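## Task

Move the blue tray onto the top of the two-door cabinet beside arm4 and the red tray onto the top of the two-door cabinet beside arm3. The remaining two trays stay on top of the two-door cabinet beside arm1. When done, every tray's contents must still be standing inside that tray.

## Robot and tools

Setup. Four identical i2rt Big YAM arms (arm1, arm2, arm3, arm4), each with six revolute joints, a two-finger gripper and a wrist camera (arm1_cam_wrist to arm4_cam_wrist). Four room cameras are fixed: cam_arm1, cam_arm2, cam_arm3, cam_arm4. Feet (base_link) in the scene frame, metres: arm1 (-3.384, -0.198, 1.087); arm2 (-0.695, 0.386, 0.889); arm3 (0.761, 2.509, 0.866), yawed about +143 deg; arm4 (0.778, -1.731, 0.943), yawed about -147 deg. Each foot faces along its own +x. Reach is roughly 1.0 m from the joint1 axis.

Frames. One shared scene frame: origin on the floor, +z up. The hand point lies between the finger pads, about 1 cm behind the tips; fingers point along hand +z and open along hand y. Quaternions are written w first.

Joints (radians, absolute): joint1_rad -2.879..2.879 (yaw about the foot, positive counter-clockwise seen from above, 0 = along foot +x); joint2_rad 0..3.141 (shoulder, 0 = upper arm back and roughly level, positive lifts it up then forward); joint3_rad 0..3.019 (elbow, 0 = folded); joint4_rad -1.692..1.57 (hand pitch, positive tips fingers up); joint5_rad -1.57..1.57 (hand sideways, positive to the arm's right); joint6_rad -2.094..2.094 (hand roll, positive clockwise seen from behind). gripper_m 0..0.093 is the fingertip gap in metres. Done tolerances: ±0.045, ±0.14, ±0.09, ±0.055, ±0.03, ±0.035 rad, gripper ±0.003 m.

move. Optional keys arm1..arm4 and cameras. An arm omitted gets no new command. Each arm's part may hold:
- joints: an object keyed by joint name giving absolute targets (rad, gripper in m). Any subset of joints.
- min_time_s: 0.1..8 s, the shortest duration for that arm's joint motions; only valid alongside joints.
- target: one list of seven numbers per arm, [x, y, z, qw, qx, qy, qz], an absolute hand pose in the scene frame (metres), same form as the printed hand line. The hand travels in a straight line from its current hand_target toward it. With target, joints may contain only gripper_m.
- speed: top path speed in m/s, 0.002..0.5, default 0.25; requires target. Rotation is capped at twice that in rad/s.
All hand paths in one call finish together, paced by the slowest; each lasts 0.5..10 s, and any call is capped at 15 s. The controller keeps each step within 100 mm and 20 deg of the measured hand, so expect a centimetre or more of error and some overshoot, worse near full stretch. Paths ignore obstacles and other arms. cameras: list of names, or ["all"], or []; an unknown name invalidates the call. A call with no arm keys returns full state, images and the scene number.

wait: seconds 0..10, plus optional cameras; commands nothing, returns state.
zoom_image: camera plus region [x0, y0, x1, y1] in pixels (images are 672x504, top-left origin, region at most 504 by 504); only cameras from the latest images.
read_manual: licence text only. finished_scene: scene number; irreversible, later calls go to the next scene.

Reading results. Per arm: joint_positions, Joint velocities (same order, rad/s and m/s; "within noise" means still), joint torques (N m; entries 3 and 4 wrap at ±28), hand and hand_target poses. The move line lists arms given motions, with "done" or the worst status. joint_status/hand_status words: off_target (stopped short, may still push), time_out (the arm keeps a nearby target and keeps pushing; on_its_own lists joints still heading there, and "held at" is the target, not the reading), not_followed (a self/inter-arm clearance check withheld the command; "pose unreachable" for a hand target). Arms under "as last shown" were not commanded and show "not commanded". The pictures line gives image order; images may lag the state slightly. A refused call (out-of-range value, or a stop) cancels the rest of that reply's move/wait/finished_scene calls; an invalid call (unknown key) does not.

Gripping. With a firm grip gripper_m reads below the object width (up to 0.005 m narrower, on some grippers up to 0.002 m wider). Closed on air reads 0.000..0.003. Targeting about 0.005 m under the first-contact reading gives full force (about 50-64 N per pad). To release, command well above the reading.

Cautions. Arms push through contact rather than stopping; release pushes by sending a joint its reported position. Sustained pushing, heavy holds or long stretched poses heat motors: MOTOR HOT appears at 85 °C, and at 100 °C the arm goes limp for 30-60 s (OVER-TEMPERATURE FAULT, keys show limit_stop_at_motor_heat; resend targets afterward). Never let two robots press each other, including one gripper closing on another's fingers; the clearance check still lets fingers, gripper housings and wrist cameras collide. Arms do not wait for one another. The scene keeps running while you think, holding the last command. Avoid drops, releasing moving parts, slams and hard hits; do not push anything off the work area or onto the floor, and keep tray contents upright. Loose items may get brief random nudges. Camera calibration is approximate (room cameras may have shifted up to about 2.3 deg and 9 mm).

Each tool is called after "Emit:" as name([rows], argument=value, ...), one row to a line, values as JSON.

## Session

Emit:
move()

Scene clock: 0.00 s.
Joint torques (N m): no reading
Motor temperatures (°C): arm1=[34 33 31 29 32 30 34] | arm2=[31 32 31 29 31 31 32] | arm3=[31 32 30 32 35 33 32] | arm4=[31 34 31 33 33 32 30]
Heat: arm1: hottest joint1_rad 34 °C; arm2: hottest joint2_rad 32 °C; arm3: hottest joint5_rad 35 °C; arm4: hottest joint2_rad 34 °C.
Joint velocities: within noise
arm1.joint_positions: joint1_rad=-0.438 joint2_rad=+0.613 joint3_rad=+1.371 joint4_rad=-1.294 joint5_rad=+0.032 joint6_rad=-0.444 gripper_m=+0.09396
arm1.joint_status: not commanded
arm1.hand: x=-3.5886 y=-0.0747 z=+1.6282 quat_wxyz=(-0.231, +0.867, -0.031, -0.440) (m; scene frame)
arm1.hand_target: x=-3.5860 y=-0.0759 z=+1.6403 quat_wxyz=(-0.237, +0.860, -0.031, -0.451) (m; scene frame)
arm1.hand_status: not commanded
arm2.joint_positions: joint1_rad=+0.059 joint2_rad=+0.583 joint3_rad=+1.392 joint4_rad=-1.607 joint5_rad=-0.195 joint6_rad=+0.738 gripper_m=+0.09396
arm2.joint_status: not commanded
arm2.hand: x=-0.8772 y=+0.3592 z=+1.3851 quat_wxyz=(+0.200, +0.864, -0.328, -0.325) (m; scene frame)
arm2.hand_target: x=-0.8756 y=+0.3589 z=+1.3962 quat_wxyz=(+0.204, +0.860, -0.325, -0.338) (m; scene frame)
arm2.hand_status: not commanded
arm3.joint_positions: joint1_rad=+0.229 joint2_rad=+0.617 joint3_rad=+1.415 joint4_rad=-1.558 joint5_rad=-0.287 joint6_rad=+0.153 gripper_m=+0.09396
arm3.joint_status: not commanded
arm3.hand: x=+0.8481 y=+2.6843 z=+1.3799 quat_wxyz=(-0.275, +0.374, -0.829, -0.312) (m; scene frame)
arm3.hand_target: x=+0.8473 y=+2.6832 z=+1.3896 quat_wxyz=(-0.286, +0.373, -0.824, -0.317) (m; scene frame)
arm3.hand_status: not commanded
arm4.joint_positions: joint1_rad=-0.580 joint2_rad=+0.607 joint3_rad=+1.391 joint4_rad=-1.154 joint5_rad=+0.218 joint6_rad=-0.004 gripper_m=+0.09396
arm4.joint_status: not commanded
arm4.hand: x=+0.8354 y=-1.9800 z=+1.5243 quat_wxyz=(-0.420, -0.505, -0.653, +0.378) (m; scene frame)
arm4.hand_target: x=+0.8337 y=-1.9765 z=+1.5346 quat_wxyz=(-0.428, -0.502, -0.647, +0.382) (m; scene frame)
arm4.hand_status: not commanded
pictures: arm1_cam_wrist, arm2_cam_wrist, arm3_cam_wrist, arm4_cam_wrist, cam_arm1, cam_arm2, cam_arm3, cam_arm4

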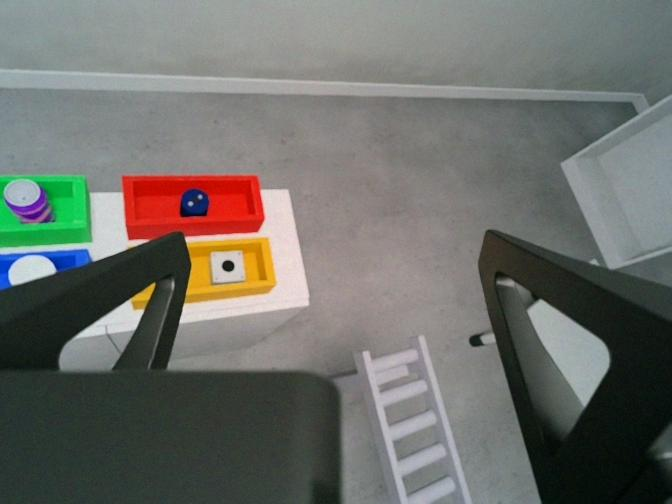

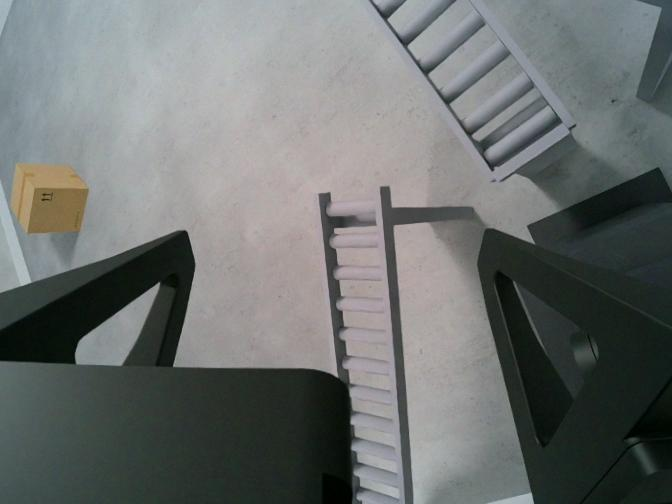

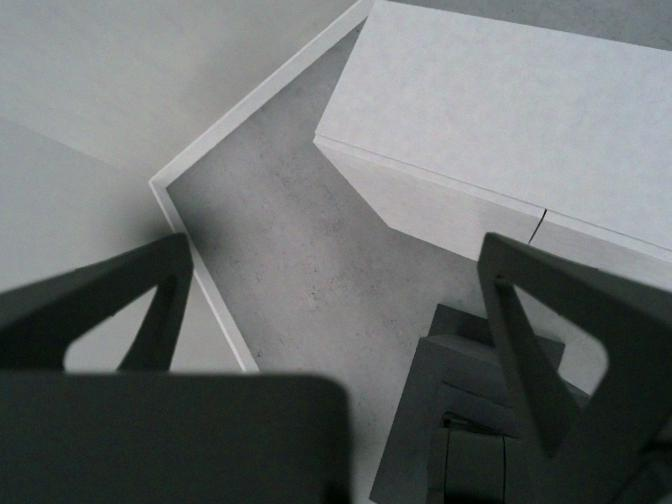

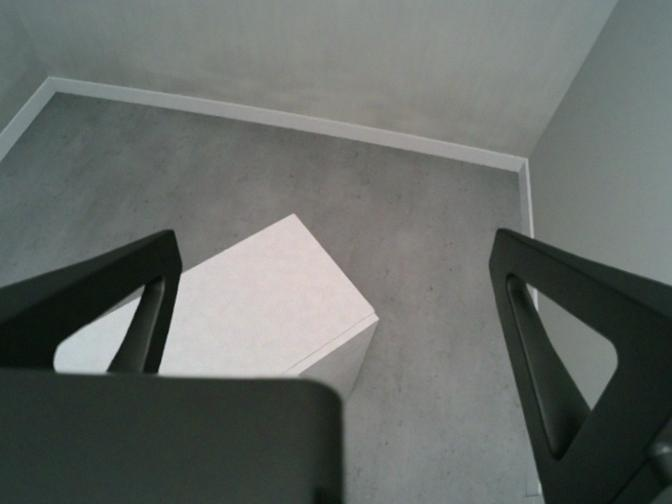

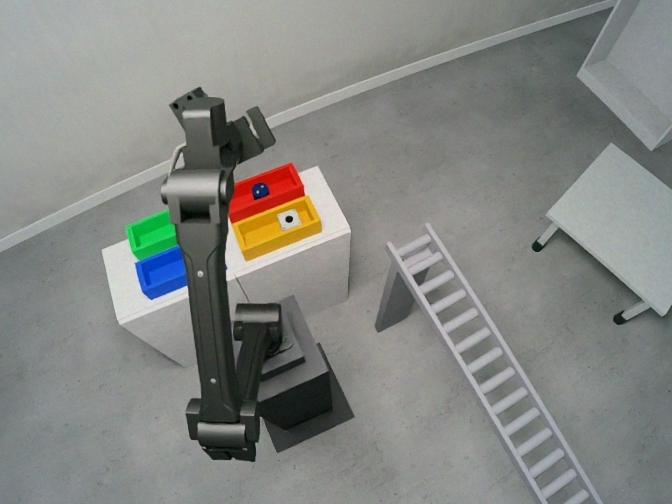

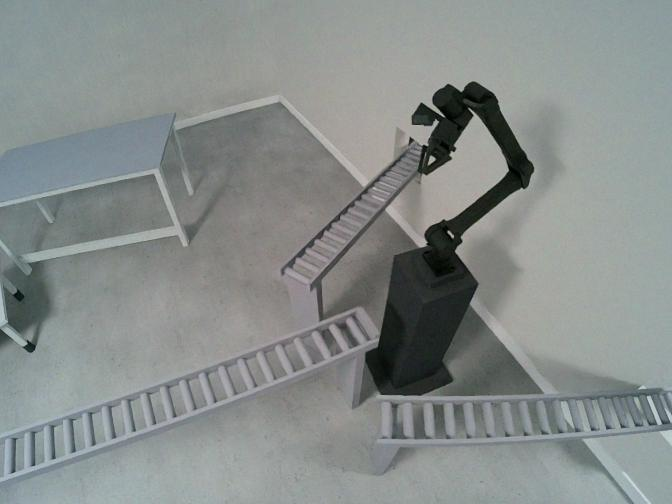

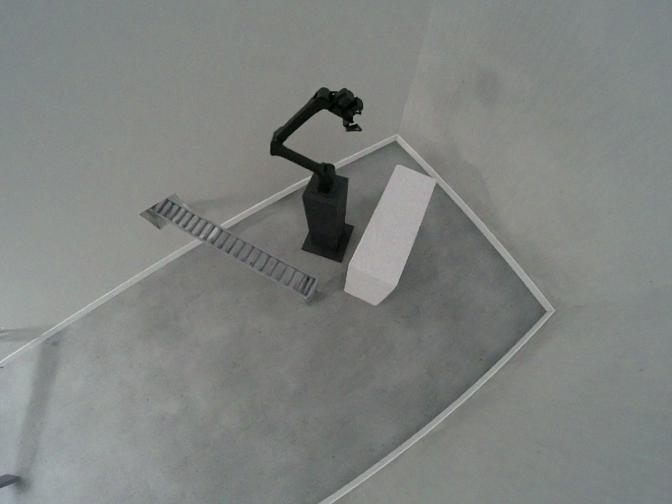

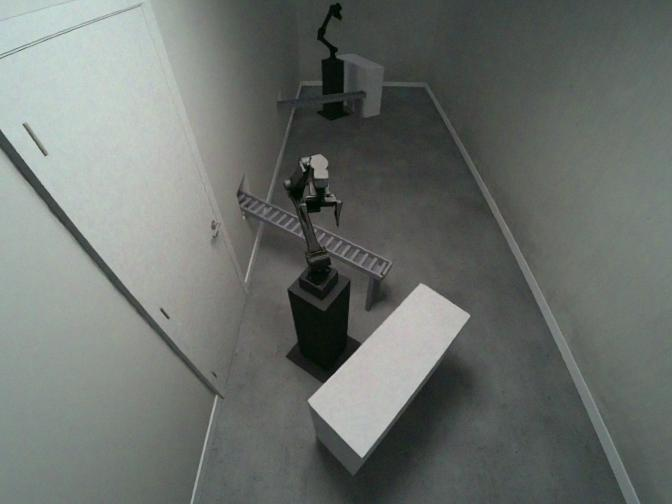

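Emit:
zoom_image(camera="cam_arm1", region=[90, 140, 370, 350])

Emit:
zoom_image(camera="arm1_cam_wrist", region=[0, 130, 340, 385])

Emit:
zoom_image(camera="cam_arm2", region=[250, 60, 670, 375])

Emit:
zoom_image(camera="cam_arm1", region=[350, 140, 672, 504])

Scaled by 1.800 from the camera's 672x504 image, which has a finer 960x720 frame.

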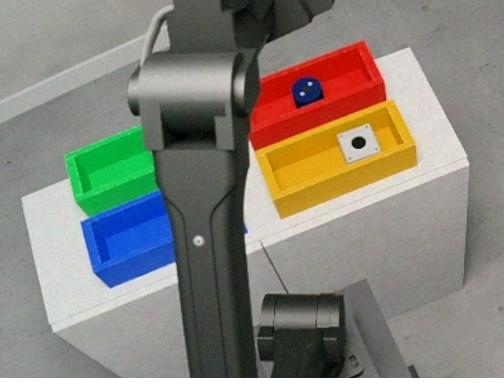

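Scaled by 1.482 from the camera's 672x504 image, which has a finer 960x720 frame.

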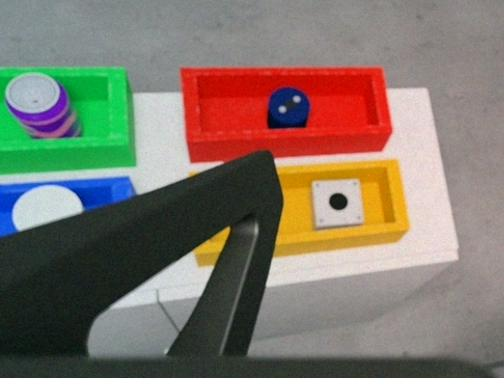

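Scaled by 1.200 from the camera's 672x504 image, which has a finer 960x720 frame.

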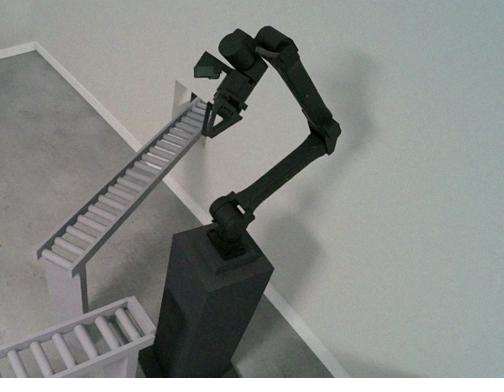

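Scaled by 1.385 from the camera's 672x504 image, which has a finer 960x720 frame.

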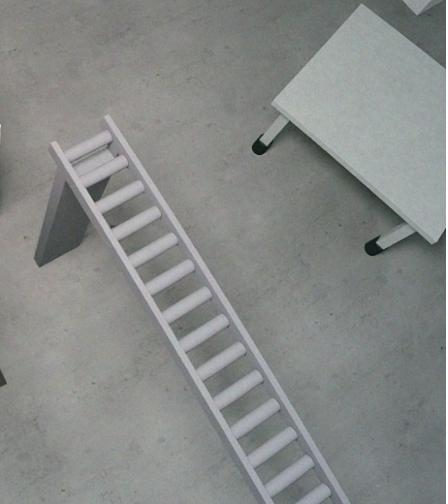

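Emit:
zoom_image(camera="cam_arm2", region=[0, 290, 400, 504])

Emit:
zoom_image(camera="cam_arm3", region=[120, 60, 470, 330])

Emit:
zoom_image(camera="cam_arm4", region=[200, 140, 500, 490])

Emit:
zoom_image(camera="cam_arm2", region=[370, 370, 672, 504])

Scaled by 1.260 from the camera's 672x504 image, which has a finer 960x720 frame.

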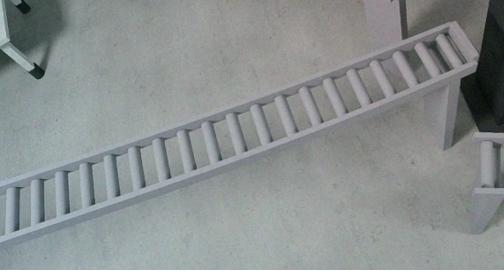

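Scaled by 1.440 from the camera's 672x504 image, which has a finer 960x720 frame.

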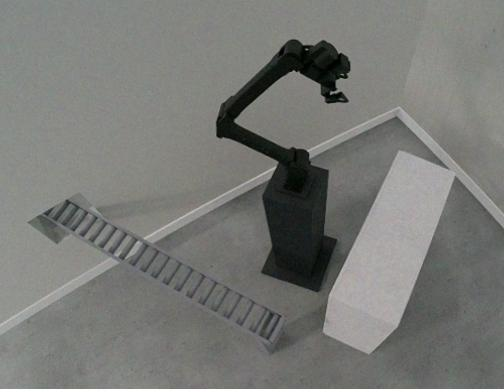

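Scaled by 1.440 from the camera's 672x504 image, which has a finer 960x720 frame.

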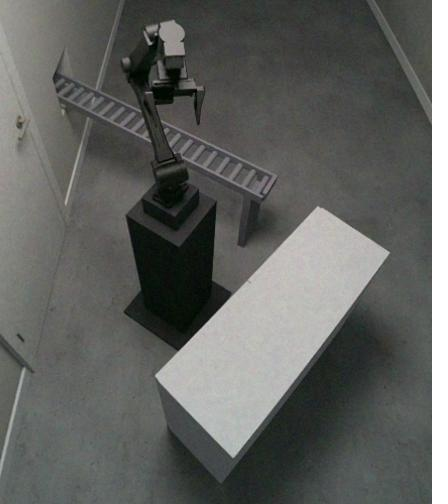

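Scaled by 1.669 from the camera's 672x504 image, which has a finer 960x720 frame.

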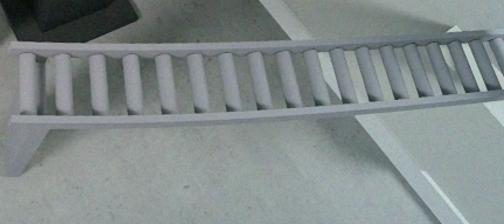

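Emit:
move(arm1={"joints": {"joint1_rad": -0.02, "joint2_rad": 1.377, "joint3_rad": 1.134, "joint4_rad": -0.717, "joint5_rad": 0.0, "joint6_rad": 0.0, "gripper_m": 0.08}, "min_time_s": 3}, arm2={"joints": {"joint1_rad": 0.0, "joint2_rad": 1.377, "joint3_rad": 1.134, "joint4_rad": -0.717, "joint5_rad": 0.0, "joint6_rad": 0.0, "gripper_m": 0.08}, "min_time_s": 3}, arm3={"joints": {"joint1_rad": 0.0, "joint2_rad": 1.377, "joint3_rad": 1.134, "joint4_rad": -0.717, "joint5_rad": 0.0, "joint6_rad": 0.0, "gripper_m": 0.08}, "min_time_s": 3}, arm4={"joints": {"joint1_rad": 0.0, "joint2_rad": 1.377, "joint3_rad": 1.134, "joint4_rad": -0.717, "joint5_rad": 0.0, "joint6_rad": 0.0, "gripper_m": 0.08}, "min_time_s": 3}, cameras=["arm1_cam_wrist", "arm2_cam_wrist", "cam_arm1", "arm3_cam_wrist", "arm4_cam_wrist"])

Scene clock: 250.27 s.
Joint torques (N m): arm1=[0.79 -10.7 9.87 2.02 -0.09 0.21] | arm2=[1.2 -9.88 11.08 2.47 0.07 -0.11] | arm3=[-1.96 -11.16 7.9 2.78 0.22 -0.15] | arm4=[0.26 -9.47 12.08 1.39 -0.14 0.07]
Motor temperatures (°C): arm1=[33 33 44 30 30 30 33] | arm2=[31 31 44 29 31 30 30] | arm3=[30 31 42 32 34 32 31] | arm4=[31 34 54 33 31 32 30]
Heat: arm1: hottest joint3_rad 44 °C; arm2: hottest joint3_rad 44 °C; arm3: hottest joint3_rad 42 °C; arm4: hottest joint3_rad 54 °C.
move: arm1 done; arm2 done; arm3 done; arm4 done
Joint velocities: within noise
arm1.joint_positions: joint1_rad=-0.026 joint2_rad=+1.371 joint3_rad=+1.133 joint4_rad=-0.734 joint5_rad=+0.001 joint6_rad=-0.013 gripper_m=+0.08007
arm1.joint_status: all done
arm1.hand: x=-3.9045 y=-0.1553 z=+1.3124 quat_wxyz=(-0.010, +0.953, -0.032, -0.300) (m; scene frame)
arm1.hand_target: x=-3.9090 y=-0.1583 z=+1.3124 quat_wxyz=(-0.006, +0.951, -0.035, -0.306) (m; scene frame)
arm1.hand_status: not commanded
arm2.joint_positions: joint1_rad=+0.009 joint2_rad=+1.369 joint3_rad=+1.133 joint4_rad=-0.735 joint5_rad=-0.002 joint6_rad=+0.011 gripper_m=+0.08010
arm2.joint_status: all done
arm2.hand: x=-1.2159 y=+0.4482 z=+1.1081 quat_wxyz=(-0.023, +0.954, -0.062, -0.292) (m; scene frame)
arm2.hand_target: x=-1.2201 y=+0.4536 z=+1.1074 quat_wxyz=(-0.027, +0.952, -0.061, -0.298) (m; scene frame)
arm2.hand_status: not commanded
arm3.joint_positions: joint1_rad=+0.016 joint2_rad=+1.376 joint3_rad=+1.129 joint4_rad=-0.737 joint5_rad=-0.004 joint6_rad=+0.008 gripper_m=+0.08009
arm3.joint_status: all done
arm3.hand: x=+1.1723 y=+2.8301 z=+1.0831 quat_wxyz=(-0.272, +0.308, -0.906, -0.102) (m; scene frame)
arm3.hand_target: x=+1.1824 y=+2.8266 z=+1.0880 quat_wxyz=(-0.285, +0.303, -0.904, -0.101) (m; scene frame)
arm3.hand_status: not commanded
arm4.joint_positions: joint1_rad=-0.003 joint2_rad=+1.361 joint3_rad=+1.133 joint4_rad=-0.729 joint5_rad=+0.002 joint6_rad=-0.004 gripper_m=+0.08007
arm4.joint_status: all done
arm4.hand: x=+1.2122 y=-2.0237 z=+1.1695 quat_wxyz=(-0.292, -0.276, -0.912, +0.082) (m; scene frame)
arm4.hand_target: x=+1.2170 y=-2.0243 z=+1.1638 quat_wxyz=(-0.291, -0.276, -0.913, +0.079) (m; scene frame)
arm4.hand_status: not commanded
pictures: arm1_cam_wrist, arm2_cam_wrist, arm3_cam_wrist, arm4_cam_wrist, cam_arm1
camera_calibration:
arm1_cam_wrist: T_world_to_cam=[[0.0507551, 0.998699, 0.00491373, 0.345877], [0.99869, -0.0507855, 0.00628198, 3.88804], [0.00652336, 0.00458845, -0.999968, 1.46133], [0, 0, 0, 1]] pos_world=[-3.91003, -0.154676, 1.43516]
arm2_cam_wrist: T_world_to_cam=[[0.140591, 0.989932, 0.0163995, -0.291248], [0.989645, -0.140996, 0.0268941, 1.24102], [0.0289356, 0.0124486, -0.999504, 1.26394], [0, 0, 0, 1]] pos_world=[-1.22379, 0.447559, 1.23472]
arm3_cam_wrist: T_world_to_cam=[[0.603321, -0.797265, -0.019272, 1.56963], [-0.797069, -0.603613, 0.0182125, 2.62892], [-0.026153, 0.00437315, -0.999648, 1.22447], [0, 0, 0, 1]] pos_world=[1.18046, 2.83291, 1.20641]
arm4_cam_wrist: T_world_to_cam=[[-0.582533, -0.812788, -0.00549248, -0.933058], [-0.812793, 0.58255, -0.00199653, 2.17025], [0.0048224, 0.0033012, -0.999983, 1.29185], [0, 0, 0, 1]] pos_world=[1.21419, -2.02692, 1.29104]

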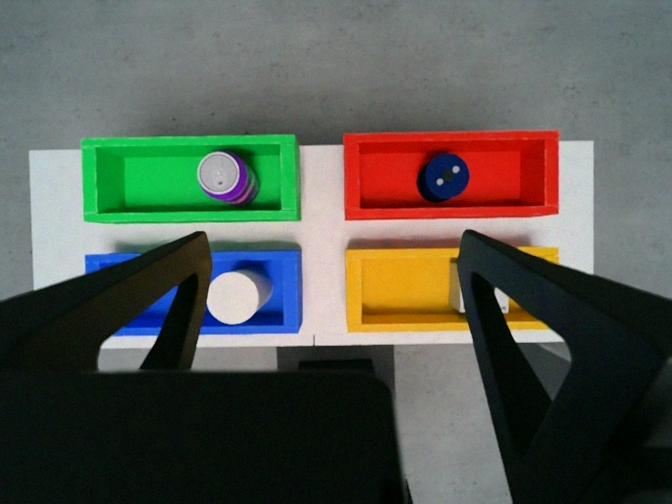

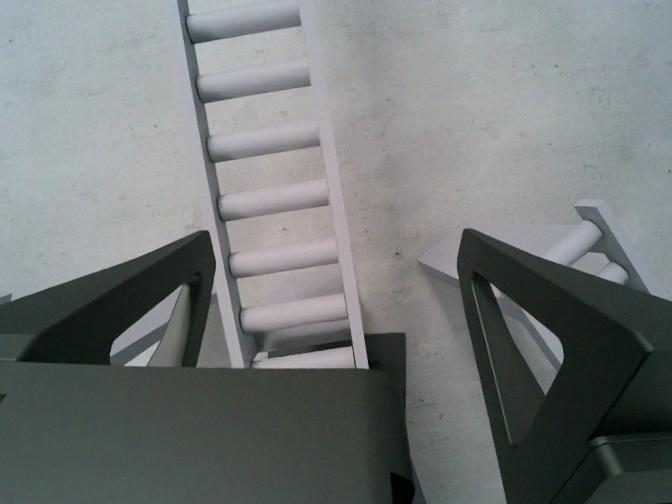

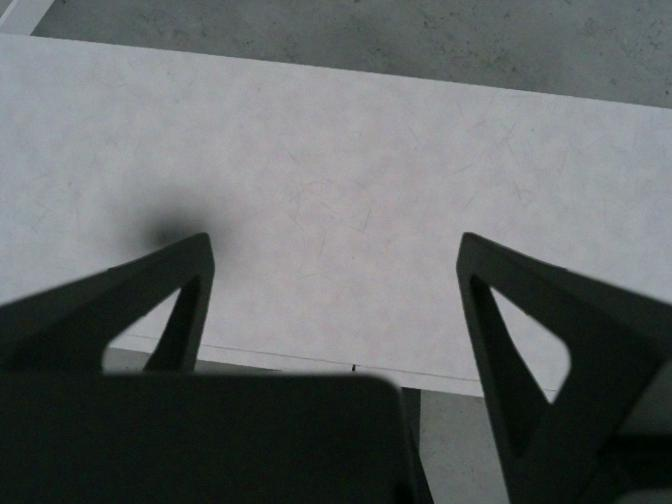

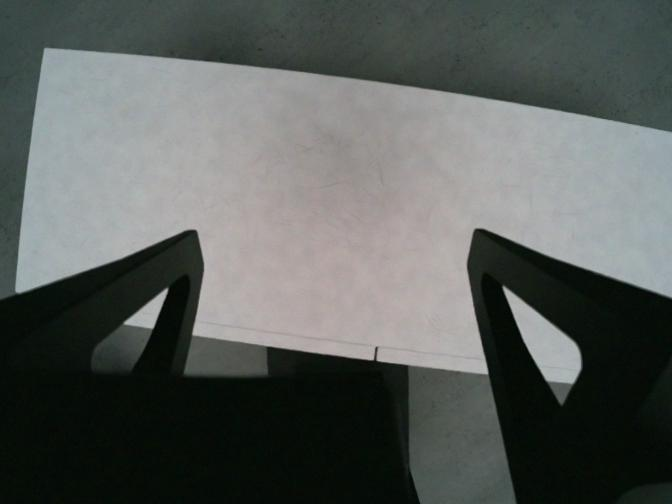

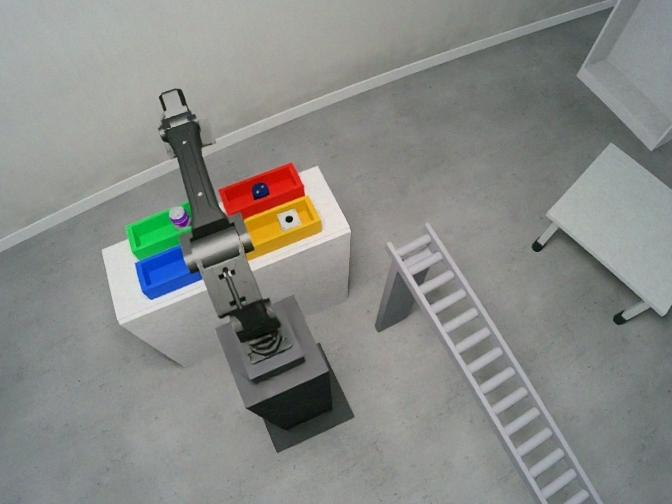

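Emit:
zoom_image(camera="arm1_cam_wrist", region=[330, 110, 610, 350])

Emit:
zoom_image(camera="arm1_cam_wrist", region=[20, 120, 330, 350])

Emit:
zoom_image(camera="arm2_cam_wrist", region=[160, 160, 460, 385])

Emit:
zoom_image(camera="arm2_cam_wrist", region=[400, 160, 672, 364])

Scaled by 1.800 from the camera's 672x504 image, which has a finer 960x720 frame.

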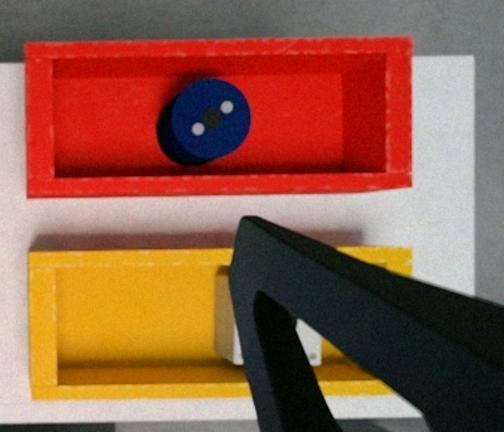

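Scaled by 1.626 from the camera's 672x504 image, which has a finer 960x720 frame.

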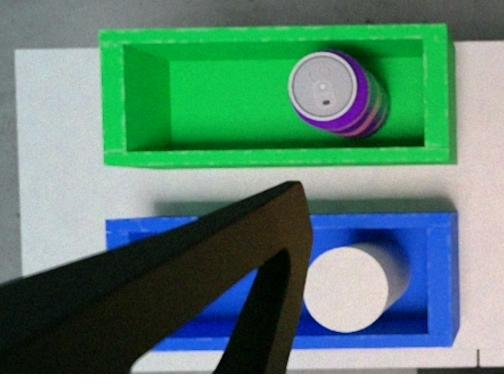

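Scaled by 1.680 from the camera's 672x504 image, which has a finer 960x720 frame.

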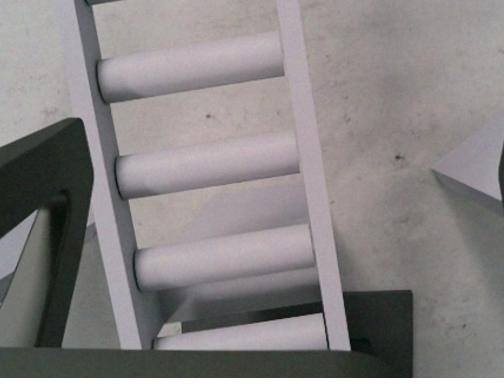

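Scaled by 1.853 from the camera's 672x504 image, which has a finer 960x720 frame.

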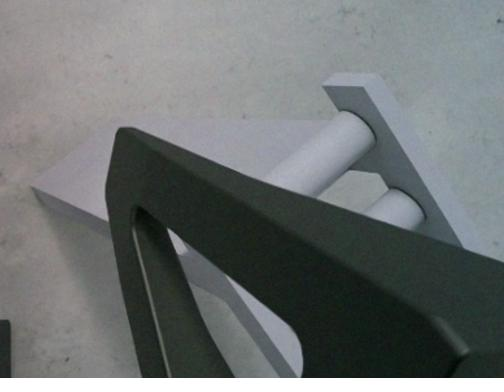

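Emit:
move(arm1={"joints": {"joint1_rad": 0.405, "joint2_rad": 2.025, "joint3_rad": 0.991, "joint4_rad": -0.52, "joint5_rad": 0.0, "joint6_rad": -1.182, "gripper_m": 0.08}, "min_time_s": 3}, arm2={"joints": {"joint1_rad": 0.75, "joint2_rad": 1.557, "joint3_rad": 1.327, "joint4_rad": -0.713, "joint5_rad": 0.0, "joint6_rad": 0.0}, "min_time_s": 3}, arm3={"joints": {"joint1_rad": -1.5, "joint2_rad": 1.377, "joint3_rad": 1.134, "joint4_rad": -0.70, "joint5_rad": 0.0, "joint6_rad": 0.0}, "min_time_s": 3}, arm4={"joints": {"joint1_rad": 1.3, "joint2_rad": 1.377, "joint3_rad": 1.134, "joint4_rad": -0.70, "joint5_rad": 0.0, "joint6_rad": 0.0}, "min_time_s": 3}, cameras=["arm1_cam_wrist", "arm2_cam_wrist", "cam_arm1", "arm3_cam_wrist", "arm4_cam_wrist"])

Scene clock: 338.13 s.
Joint torques (N m): arm1=[0.15 -13.86 4.81 0.84 -0.16 -0.01] | arm2=[2.02 -11.4 16.31 2.35 0.02 -0.09] | arm3=[-1.32 -11.28 7.88 2.74 0.15 -0.14] | arm4=[-0.09 -9.29 12.25 1.5 -0.04 0.05]
Motor temperatures (°C): arm1=[33 36 47 30 30 30 33] | arm2=[31 33 43 29 31 30 30] | arm3=[30 33 44 32 34 32 31] | arm4=[31 36 59 33 31 32 30]
Heat: arm1: hottest joint3_rad 47 °C; arm2: hottest joint3_rad 43 °C; arm3: hottest joint3_rad 44 °C; arm4: hottest joint3_rad 59 °C.
move: arm1 done; arm2 done; arm3 done; arm4 done
Joint velocities: within noise
arm1.joint_positions: joint1_rad=+0.401 joint2_rad=+2.014 joint3_rad=+0.992 joint4_rad=-0.531 joint5_rad=+0.001 joint6_rad=-1.168 gripper_m=+0.08007
arm1.joint_status: all done
arm1.hand: x=-3.8080 y=-0.3527 z=+0.9626 quat_wxyz=(-0.005, +0.725, +0.688, -0.015) (m; scene frame)
arm1.hand_target: x=-3.8066 y=-0.3545 z=+0.9576 quat_wxyz=(-0.004, +0.719, +0.695, -0.015) (m; scene frame)
arm1.hand_status: not commanded
arm2.joint_positions: joint1_rad=+0.749 joint2_rad=+1.539 joint3_rad=+1.264 joint4_rad=-0.730 joint5_rad=-0.001 joint6_rad=+0.010 gripper_m=+0.08010
arm2.joint_status: all done
arm2.hand: x=-1.1680 y=+0.0499 z=+1.0794 quat_wxyz=(+0.080, +0.918, +0.288, -0.260) (m; scene frame)
arm2.hand_target: x=-1.1872 y=+0.0351 z=+1.1033 quat_wxyz=(+0.088, +0.908, +0.291, -0.289) (m; scene frame)
arm2.hand_status: not commanded
arm3.joint_positions: joint1_rad=-1.492 joint2_rad=+1.376 joint3_rad=+1.129 joint4_rad=-0.720 joint5_rad=-0.002 joint6_rad=+0.007 gripper_m=+0.08009
arm3.joint_status: all done
arm3.hand: x=+1.1120 y=+2.1146 z=+1.0784 quat_wxyz=(-0.269, -0.394, -0.871, +0.116) (m; scene frame)
arm3.hand_target: x=+1.1122 y=+2.1072 z=+1.0832 quat_wxyz=(-0.278, -0.393, -0.868, +0.123) (m; scene frame)
arm3.hand_status: not commanded
arm4.joint_positions: joint1_rad=+1.301 joint2_rad=+1.361 joint3_rad=+1.133 joint4_rad=-0.712 joint5_rad=+0.001 joint6_rad=-0.004 gripper_m=+0.08007
arm4.joint_status: all done
arm4.hand: x=+1.1731 y=-1.3866 z=+1.1795 quat_wxyz=(-0.297, +0.335, -0.887, -0.112) (m; scene frame)
arm4.hand_target: x=+1.1767 y=-1.3839 z=+1.1738 quat_wxyz=(-0.296, +0.333, -0.888, -0.112) (m; scene frame)
arm4.hand_status: not commanded
pictures: arm1_cam_wrist, arm2_cam_wrist, arm3_cam_wrist, arm4_cam_wrist, cam_arm1
camera_calibration:
arm1_cam_wrist: T_world_to_cam=[[-0.999089, 0.0359709, 0.0229729, -3.81489], [0.0426574, 0.823724, 0.565384, -0.0863976], [0.00141407, 0.565849, -0.824508, 1.12143], [0, 0, 0, 1]] pos_world=[-3.80931, -0.426167, 1.06111]
arm2_cam_wrist: T_world_to_cam=[[-0.564402, 0.825412, 0.012081, -0.713776], [0.823888, 0.562325, 0.0707075, 0.862291], [0.0515693, 0.0498608, -0.997424, 1.2612], [0, 0, 0, 1]] pos_world=[-1.17833, 0.0413866, 1.2056]
arm3_cam_wrist: T_world_to_cam=[[-0.75744, -0.652798, -0.0118186, 2.23513], [-0.652905, 0.757313, 0.0138409, -0.884404], [-0.0000849287, 0.0182, -0.999834, 1.16336], [0, 0, 0, 1]] pos_world=[1.11565, 2.10769, 1.20182]
arm4_cam_wrist: T_world_to_cam=[[0.630617, -0.776071, 0.00610392, -1.82387], [-0.775512, -0.630428, -0.0337875, 0.079202], [0.0300695, 0.0165733, -0.99941, 1.28805], [0, 0, 0, 1]] pos_world=[1.17285, -1.38687, 1.3011]

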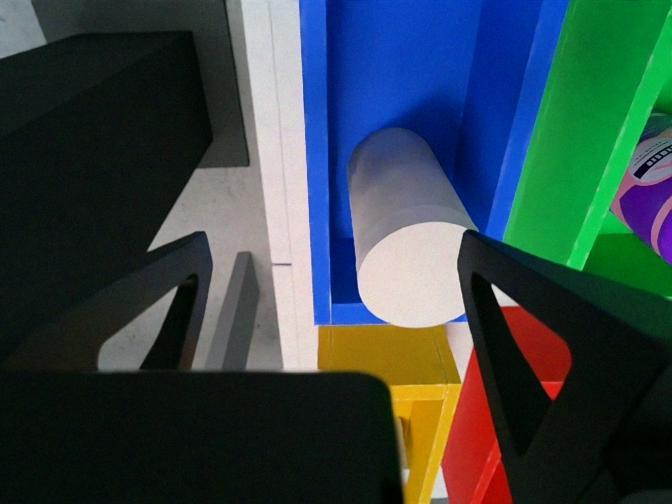

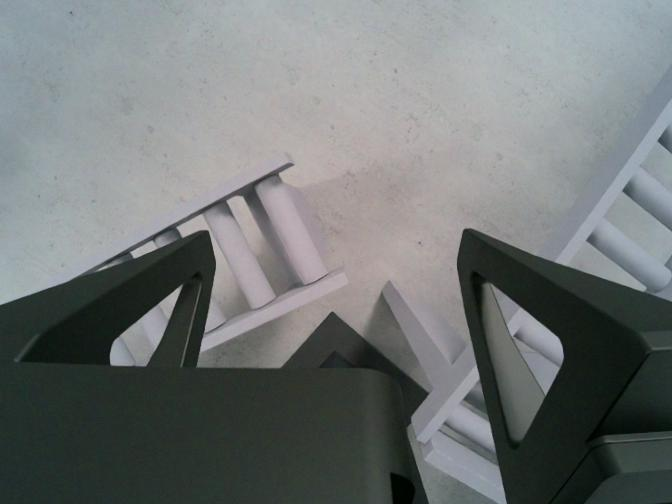

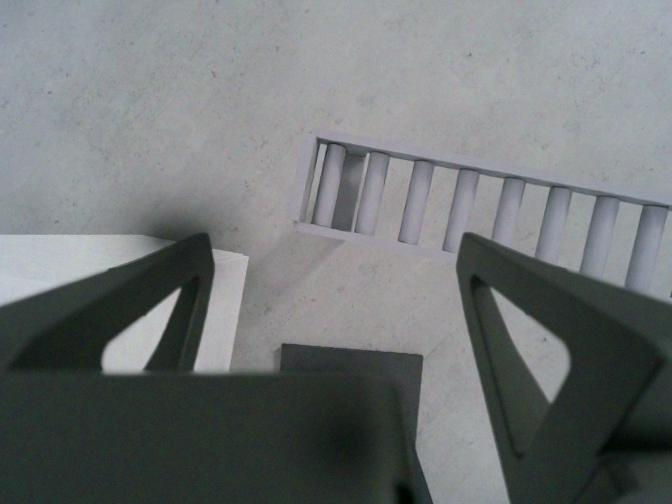

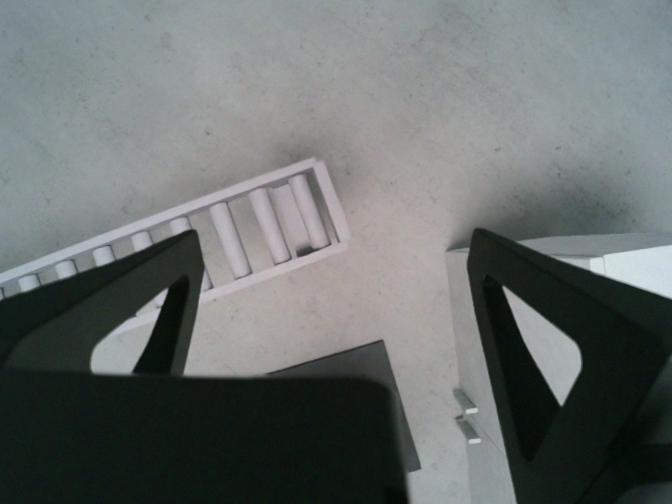

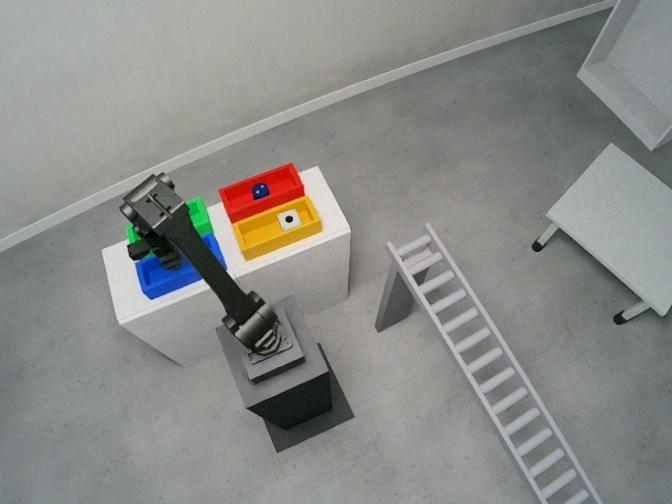

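Emit:
move(arm1={"target": [-3.800, -0.360, 0.900, 0, 0.72, 0.694, 0], "speed": 0.1, "joints": {"gripper_m": 0.06}}, cameras=["arm1_cam_wrist"])

Scene clock: 352.17 s.
Joint torques (N m): arm1=[1.08 -14.39 5.53 0.68 -0.05 0.15] | arm2=[2.02 -11.34 16.31 2.35 0.02 -0.09] | arm3=[-1.32 -11.28 7.87 2.78 0.15 -0.14] | arm4=[-0.56 -9.64 12.15 1.5 -0.05 0.05]
Motor temperatures (°C): arm1=[33 35 44 30 30 30 33] | arm2=[31 34 49 29 31 30 30] | arm3=[30 33 44 32 34 32 31] | arm4=[31 36 59 33 31 32 30]
Heat: arm1: hottest joint3_rad 44 °C; arm2: hottest joint3_rad 49 °C; arm3: hottest joint3_rad 44 °C; arm4: hottest joint3_rad 59 °C.
move: arm1 off_target
Joint velocities: within noise
arm1.joint_positions: joint1_rad=+0.415 joint2_rad=+2.159 joint3_rad=+0.992 joint4_rad=-0.442 joint5_rad=+0.002 joint6_rad=-1.169 gripper_m=+0.06008
arm1.joint_status: all done
arm1.hand: x=-3.7876 y=-0.3521 z=+0.9014 quat_wxyz=(+0.006, +0.720, +0.694, +0.011) (m; scene frame)
arm1.hand_target: x=-3.7997 y=-0.3600 z=+0.9003 quat_wxyz=(+0.000, +0.720, +0.694, +0.000) (m; scene frame)
arm1.hand_status: off_target (0.015 m and 1.4 deg from the pose sent, 0.064 m and 2.0 deg at the start)
arm2, arm3, arm4: as last shown
arm2.joint_positions: joint1_rad=+0.749 joint2_rad=+1.539 joint3_rad=+1.264 joint4_rad=-0.730 joint5_rad=+0.000 joint6_rad=+0.010 gripper_m=+0.08010
arm2.hand_target: x=-1.1873 y=+0.0352 z=+1.1033 quat_wxyz=(+0.088, +0.908, +0.291, -0.289) (m; scene frame)
pictures: arm1_cam_wrist
camera_calibration:
arm1_cam_wrist: T_world_to_cam=[[-0.999382, 0.0209661, -0.0282213, -3.75346], [0.000575583, 0.81237, 0.583142, -0.232631], [0.0351524, 0.582765, -0.81188, 1.19294], [0, 0, 0, 1]] pos_world=[-3.79294, -0.427527, 0.998256]

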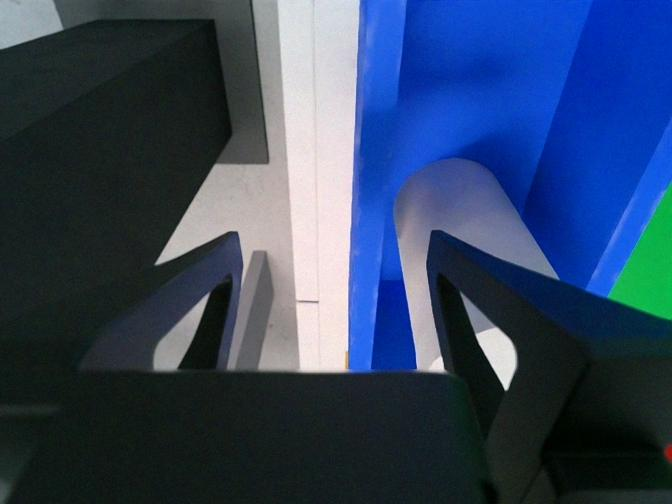

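Emit:
move(arm1={"target": [-3.815, -0.401, 0.850, 0, 0.72, 0.694, 0], "speed": 0.1, "joints": {"gripper_m": 0.05}}, cameras=["arm1_cam_wrist", "cam_arm1"])

Emit:
zoom_image(camera="cam_arm1", region=[100, 160, 280, 310])

Scene clock: 377.40 s.
Joint torques (N m): arm1=[0.03 -15.09 5.41 0.62 -0.08 0.17] | arm2=[2.02 -11.34 16.29 2.35 0.02 -0.09] | arm3=[-1.32 -11.34 7.87 2.77 0.14 -0.13] | arm4=[-0.38 -9.29 12.21 1.43 -0.04 0.03]
Motor temperatures (°C): arm1=[33 35 41 30 30 30 33] | arm2=[31 34 56 29 31 30 30] | arm3=[30 33 44 32 34 32 31] | arm4=[31 37 60 33 31 31 30]
Heat: arm1: hottest joint3_rad 41 °C; arm2: hottest joint3_rad 56 °C; arm3: hottest joint3_rad 44 °C; arm4: hottest joint3_rad 60 °C.
move: arm1 off_target
Joint velocities: within noise
arm1.joint_positions: joint1_rad=+0.485 joint2_rad=+2.312 joint3_rad=+1.121 joint4_rad=-0.410 joint5_rad=+0.002 joint6_rad=-1.108 gripper_m=+0.05008
arm1.joint_status: all done
arm1.hand: x=-3.8059 y=-0.3937 z=+0.8544 quat_wxyz=(+0.003, +0.717, +0.697, +0.008) (m; scene frame)
arm1.hand_target: x=-3.8149 y=-0.4009 z=+0.8503 quat_wxyz=(+0.000, +0.720, +0.694, +0.000) (m; scene frame)
arm1.hand_status: off_target (0.013 m and 1.1 deg from the pose sent, 0.076 m and 1.4 deg at the start)
arm2, arm3, arm4: as last shown
pictures: arm1_cam_wrist, cam_arm1
camera_calibration:
arm1_cam_wrist: T_world_to_cam=[[-0.999715, 0.0121646, -0.0205455, -3.78343], [-0.00207992, 0.812845, 0.582476, -0.180737], [0.023786, 0.582352, -0.812588, 1.13687], [0, 0, 0, 1]] pos_world=[-3.80977, -0.469127, 0.951353]

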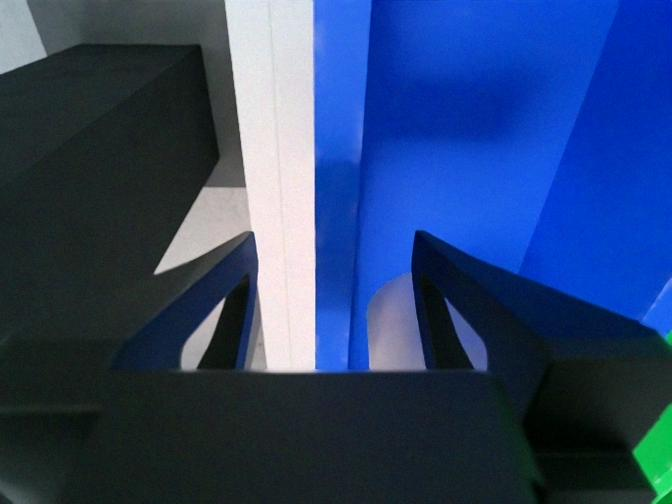

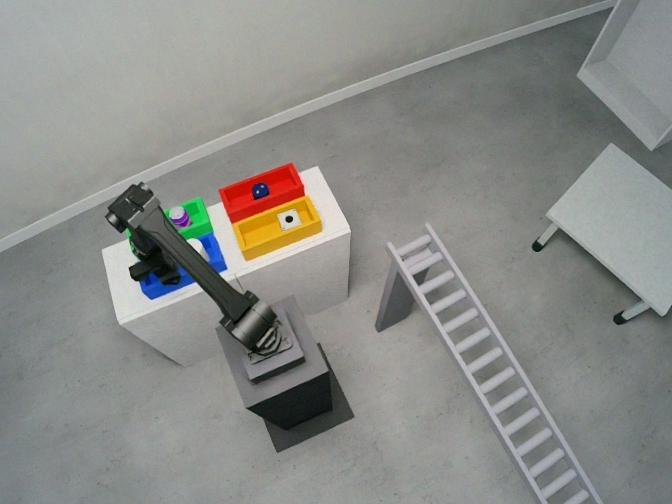

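Scaled by 2.800 from the camera's 672x504 image, which has a finer 960x720 frame.

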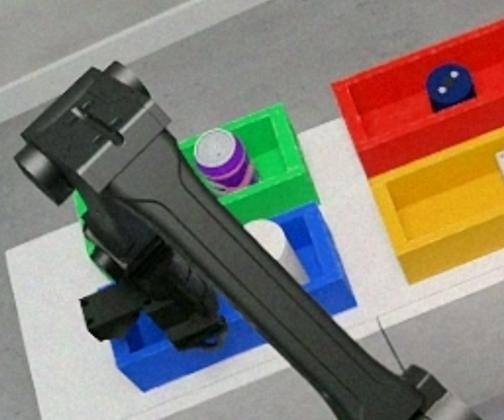

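Emit:
move(arm1={"target": [-3.816, -0.401, 0.806, 0, 0.72, 0.694, 0], "speed": 0.06, "joints": {"gripper_m": 0.045}}, cameras=["arm1_cam_wrist"])

Scene clock: 388.90 s.
Joint torques (N m): arm1=[0.73 -15.56 4.7 0.65 -0.08 0.21] | arm2=[2.02 -11.4 16.31 2.35 0.02 -0.1] | arm3=[-1.26 -11.28 7.87 2.77 0.15 -0.14] | arm4=[-0.38 -9.41 12.15 1.47 -0.06 0.05]
Motor temperatures (°C): arm1=[33 36 40 30 29 30 32] | arm2=[31 34 58 29 31 30 30] | arm3=[30 33 45 32 34 32 31] | arm4=[31 37 60 33 31 31 30]
Heat: arm1: hottest joint3_rad 40 °C; arm2: hottest joint3_rad 58 °C; arm3: hottest joint3_rad 45 °C; arm4: hottest joint3_rad 60 °C.
move: arm1 off_target
Joint velocities: within noise
arm1.joint_positions: joint1_rad=+0.485 joint2_rad=+2.423 joint3_rad=+1.170 joint4_rad=-0.347 joint5_rad=+0.002 joint6_rad=-1.107 gripper_m=+0.04507
arm1.joint_status: all done
arm1.hand: x=-3.8081 y=-0.3949 z=+0.8111 quat_wxyz=(+0.003, +0.717, +0.697, +0.008) (m; scene frame)
arm1.hand_target: x=-3.8159 y=-0.4009 z=+0.8062 quat_wxyz=(+0.000, +0.720, +0.694, +0.000) (m; scene frame)
arm1.hand_status: off_target (0.011 m and 1.0 deg from the pose sent, 0.050 m and 1.1 deg at the start)
arm2, arm3, arm4: as last shown
pictures: arm1_cam_wrist
camera_calibration:
arm1_cam_wrist: T_world_to_cam=[[-0.999723, 0.0125459, -0.0198905, -3.78706], [-0.00138216, 0.812997, 0.582266, -0.151704], [0.0234759, 0.582133, -0.812755, 1.10125], [0, 0, 0, 1]] pos_world=[-3.81207, -0.470227, 0.908052]

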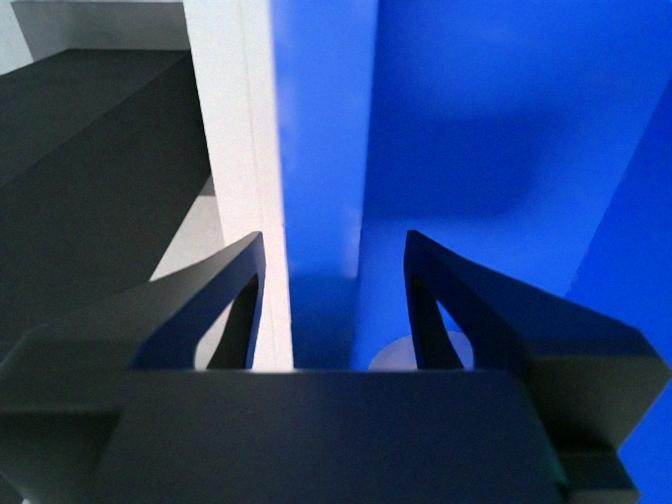

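Emit:
zoom_image(camera="arm1_cam_wrist", region=[180, 120, 500, 380])

Scaled by 1.575 from the camera's 672x504 image, which has a finer 960x720 frame.

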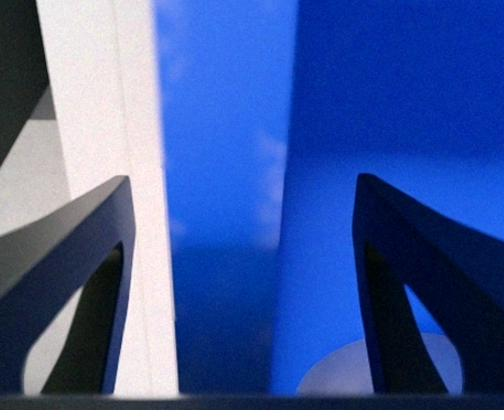

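Emit:
move(arm1={"joints": {"gripper_m": 0.009}}, cameras=["arm1_cam_wrist"])

Scene clock: 417.63 s.
Joint torques (N m): arm1=[0.85 -15.56 4.6 0.57 -0.12 0.16] | arm2=[1.96 -11.34 16.31 2.33 0.02 -0.09] | arm3=[-1.26 -11.28 7.86 2.77 0.15 -0.14] | arm4=[-0.5 -9.47 12.11 1.47 -0.05 0.05]
Motor temperatures (°C): arm1=[33 39 38 30 29 30 32] | arm2=[31 34 62 29 31 30 30] | arm3=[30 33 45 32 34 32 31] | arm4=[31 37 61 32 31 31 29]
Heat: arm1: hottest joint2_rad 39 °C; arm2: hottest joint3_rad 62 °C; arm3: hottest joint3_rad 45 °C; arm4: hottest joint3_rad 61 °C.
move: arm1 done
Joint velocities: within noise
arm1.joint_positions: joint1_rad=+0.485 joint2_rad=+2.423 joint3_rad=+1.171 joint4_rad=-0.344 joint5_rad=+0.003 joint6_rad=-1.102 gripper_m=+0.01080
arm1.joint_status: all done
arm1.hand: x=-3.8093 y=-0.3952 z=+0.8111 quat_wxyz=(+0.002, +0.719, +0.695, +0.006) (m; scene frame)
arm1.hand_target: x=-3.8159 y=-0.4009 z=+0.8063 quat_wxyz=(+0.000, +0.720, +0.694, +0.000) (m; scene frame)
arm1.hand_status: not commanded
arm2, arm3, arm4: as last shown
pictures: arm1_cam_wrist
camera_calibration:
arm1_cam_wrist: T_world_to_cam=[[-0.999721, 0.0174352, -0.0159257, -3.78944], [0.00491545, 0.8133, 0.581823, -0.126958], [0.0230965, 0.581583, -0.813159, 1.10019], [0, 0, 0, 1]] pos_world=[-3.81317, -0.470529, 0.908151]

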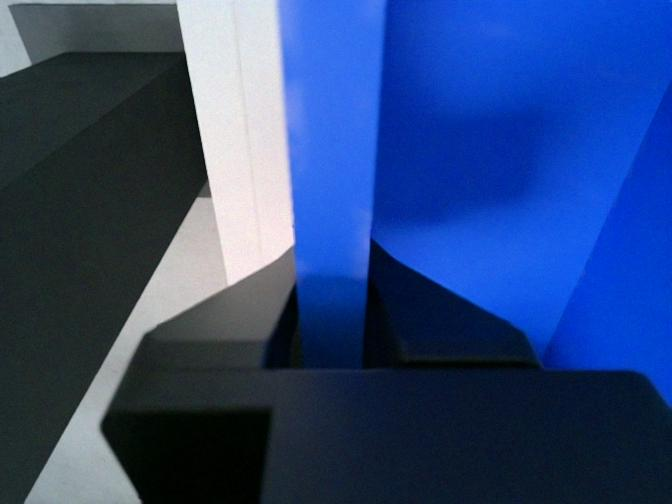

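Emit:
move(arm1={"joints": {"gripper_m": 0.003}})

Emit:
move(arm1={"target": [-3.816, -0.401, 0.836, 0, 0.72, 0.694, 0], "speed": 0.04}, cameras=["arm1_cam_wrist", "cam_arm1"])

Emit:
zoom_image(camera="cam_arm1", region=[100, 160, 280, 310])

Scene clock: 424.00 s.
Joint torques (N m): arm1=[0.67 -15.44 4.57 0.59 -0.12 0.15] | arm2=[1.96 -11.34 16.31 2.35 0.02 -0.09] | arm3=[-1.32 -11.28 7.87 2.77 0.15 -0.15] | arm4=[-0.44 -9.41 12.25 1.61 -0.07 0.07]
Motor temperatures (°C): arm1=[33 39 38 30 29 30 33] | arm2=[31 34 63 29 31 30 30] | arm3=[30 33 45 32 34 32 31] | arm4=[31 37 61 32 31 31 29]
Heat: arm1: hottest joint2_rad 39 °C; arm2: hottest joint3_rad 63 °C; arm3: hottest joint3_rad 45 °C; arm4: hottest joint3_rad 61 °C.
move: arm1 off_target
Joint velocities: within noise
arm1.joint_positions: joint1_rad=+0.485 joint2_rad=+2.423 joint3_rad=+1.171 joint4_rad=-0.344 joint5_rad=+0.003 joint6_rad=-1.102 gripper_m=+0.01080
arm1.joint_status: gripper_m off_target (ended at +0.01079, target +0.00300)
arm1.hand: x=-3.8093 y=-0.3952 z=+0.8111 quat_wxyz=(+0.002, +0.719, +0.695, +0.006) (m; scene frame)
arm1.hand_target: x=-3.8159 y=-0.4009 z=+0.8063 quat_wxyz=(+0.000, +0.720, +0.694, +0.000) (m; scene frame)
arm1.hand_status: not commanded
arm2, arm3, arm4: as last shown
pictures: none

Scene clock: 425.27 s.
Joint torques (N m): arm1=[0.73 -19.9 3.03 -0.08 0.14 0.17] | arm2=[2.02 -11.34 16.31 2.35 0.02 -0.09] | arm3=[-1.38 -11.28 7.86 2.78 0.15 -0.14] | arm4=[-0.32 -9.29 12.15 1.51 -0.04 0.05]
Motor temperatures (°C): arm1=[33 39 38 30 29 30 33] | arm2=[31 34 63 29 31 30 30] | arm3=[30 33 45 32 34 32 31] | arm4=[31 37 61 32 31 31 29]
Heat: arm1: hottest joint2_rad 39 °C; arm2: hottest joint3_rad 63 °C; arm3: hottest joint3_rad 45 °C; arm4: hottest joint3_rad 61 °C.
move: arm1 off_target
Joint velocities: within noise
arm1.joint_positions: joint1_rad=+0.485 joint2_rad=+2.408 joint3_rad=+1.161 joint4_rad=-0.371 joint5_rad=-0.003 joint6_rad=-1.102 gripper_m=+0.01078
arm1.joint_status: not commanded
arm1.hand: x=-3.8031 y=-0.3935 z=+0.8169 quat_wxyz=(+0.009, +0.719, +0.695, +0.015) (m; scene frame)
arm1.hand_target: x=-3.8157 y=-0.4008 z=+0.8355 quat_wxyz=(+0.000, +0.720, +0.694, +0.000) (m; scene frame)
arm1.hand_status: off_target (0.024 m and 2.0 deg from the pose sent, 0.026 m and 0.8 deg at the start)
arm2, arm3, arm4: as last shown
pictures: arm1_cam_wrist, cam_arm1
camera_calibration:
arm1_cam_wrist: T_world_to_cam=[[-0.999136, 0.0176674, -0.0376284, -3.76308], [-0.00764955, 0.811591, 0.584176, -0.182081], [0.0408597, 0.583959, -0.810754, 1.17026], [0, 0, 0, 1]] pos_world=[-3.80903, -0.469124, 0.913561]

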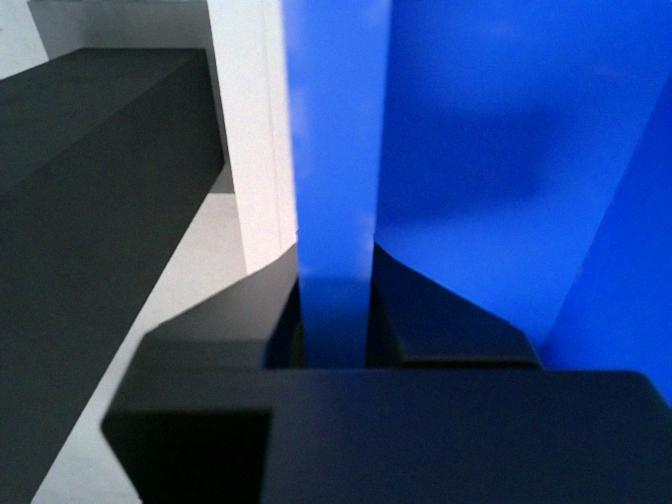

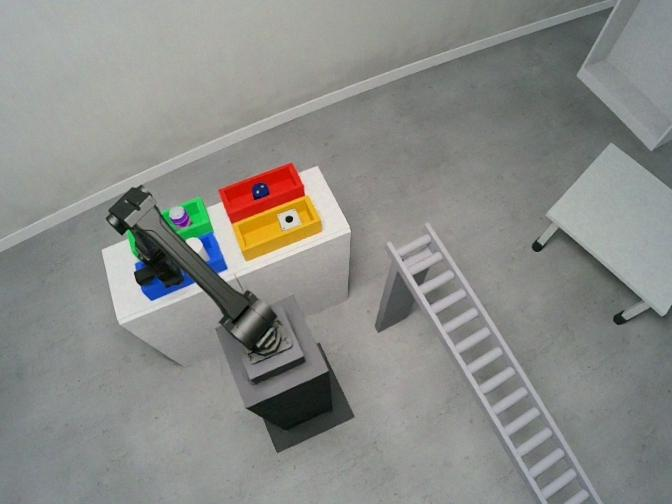

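Scaled by 2.800 from the camera's 672x504 image, which has a finer 960x720 frame.

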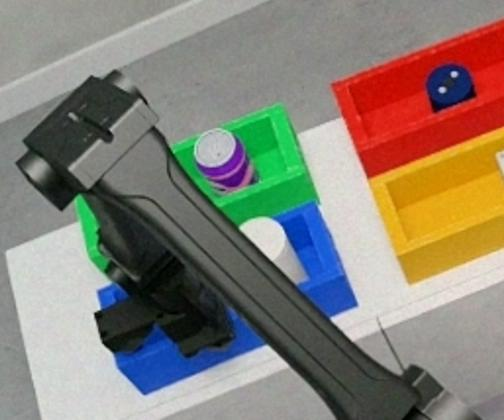

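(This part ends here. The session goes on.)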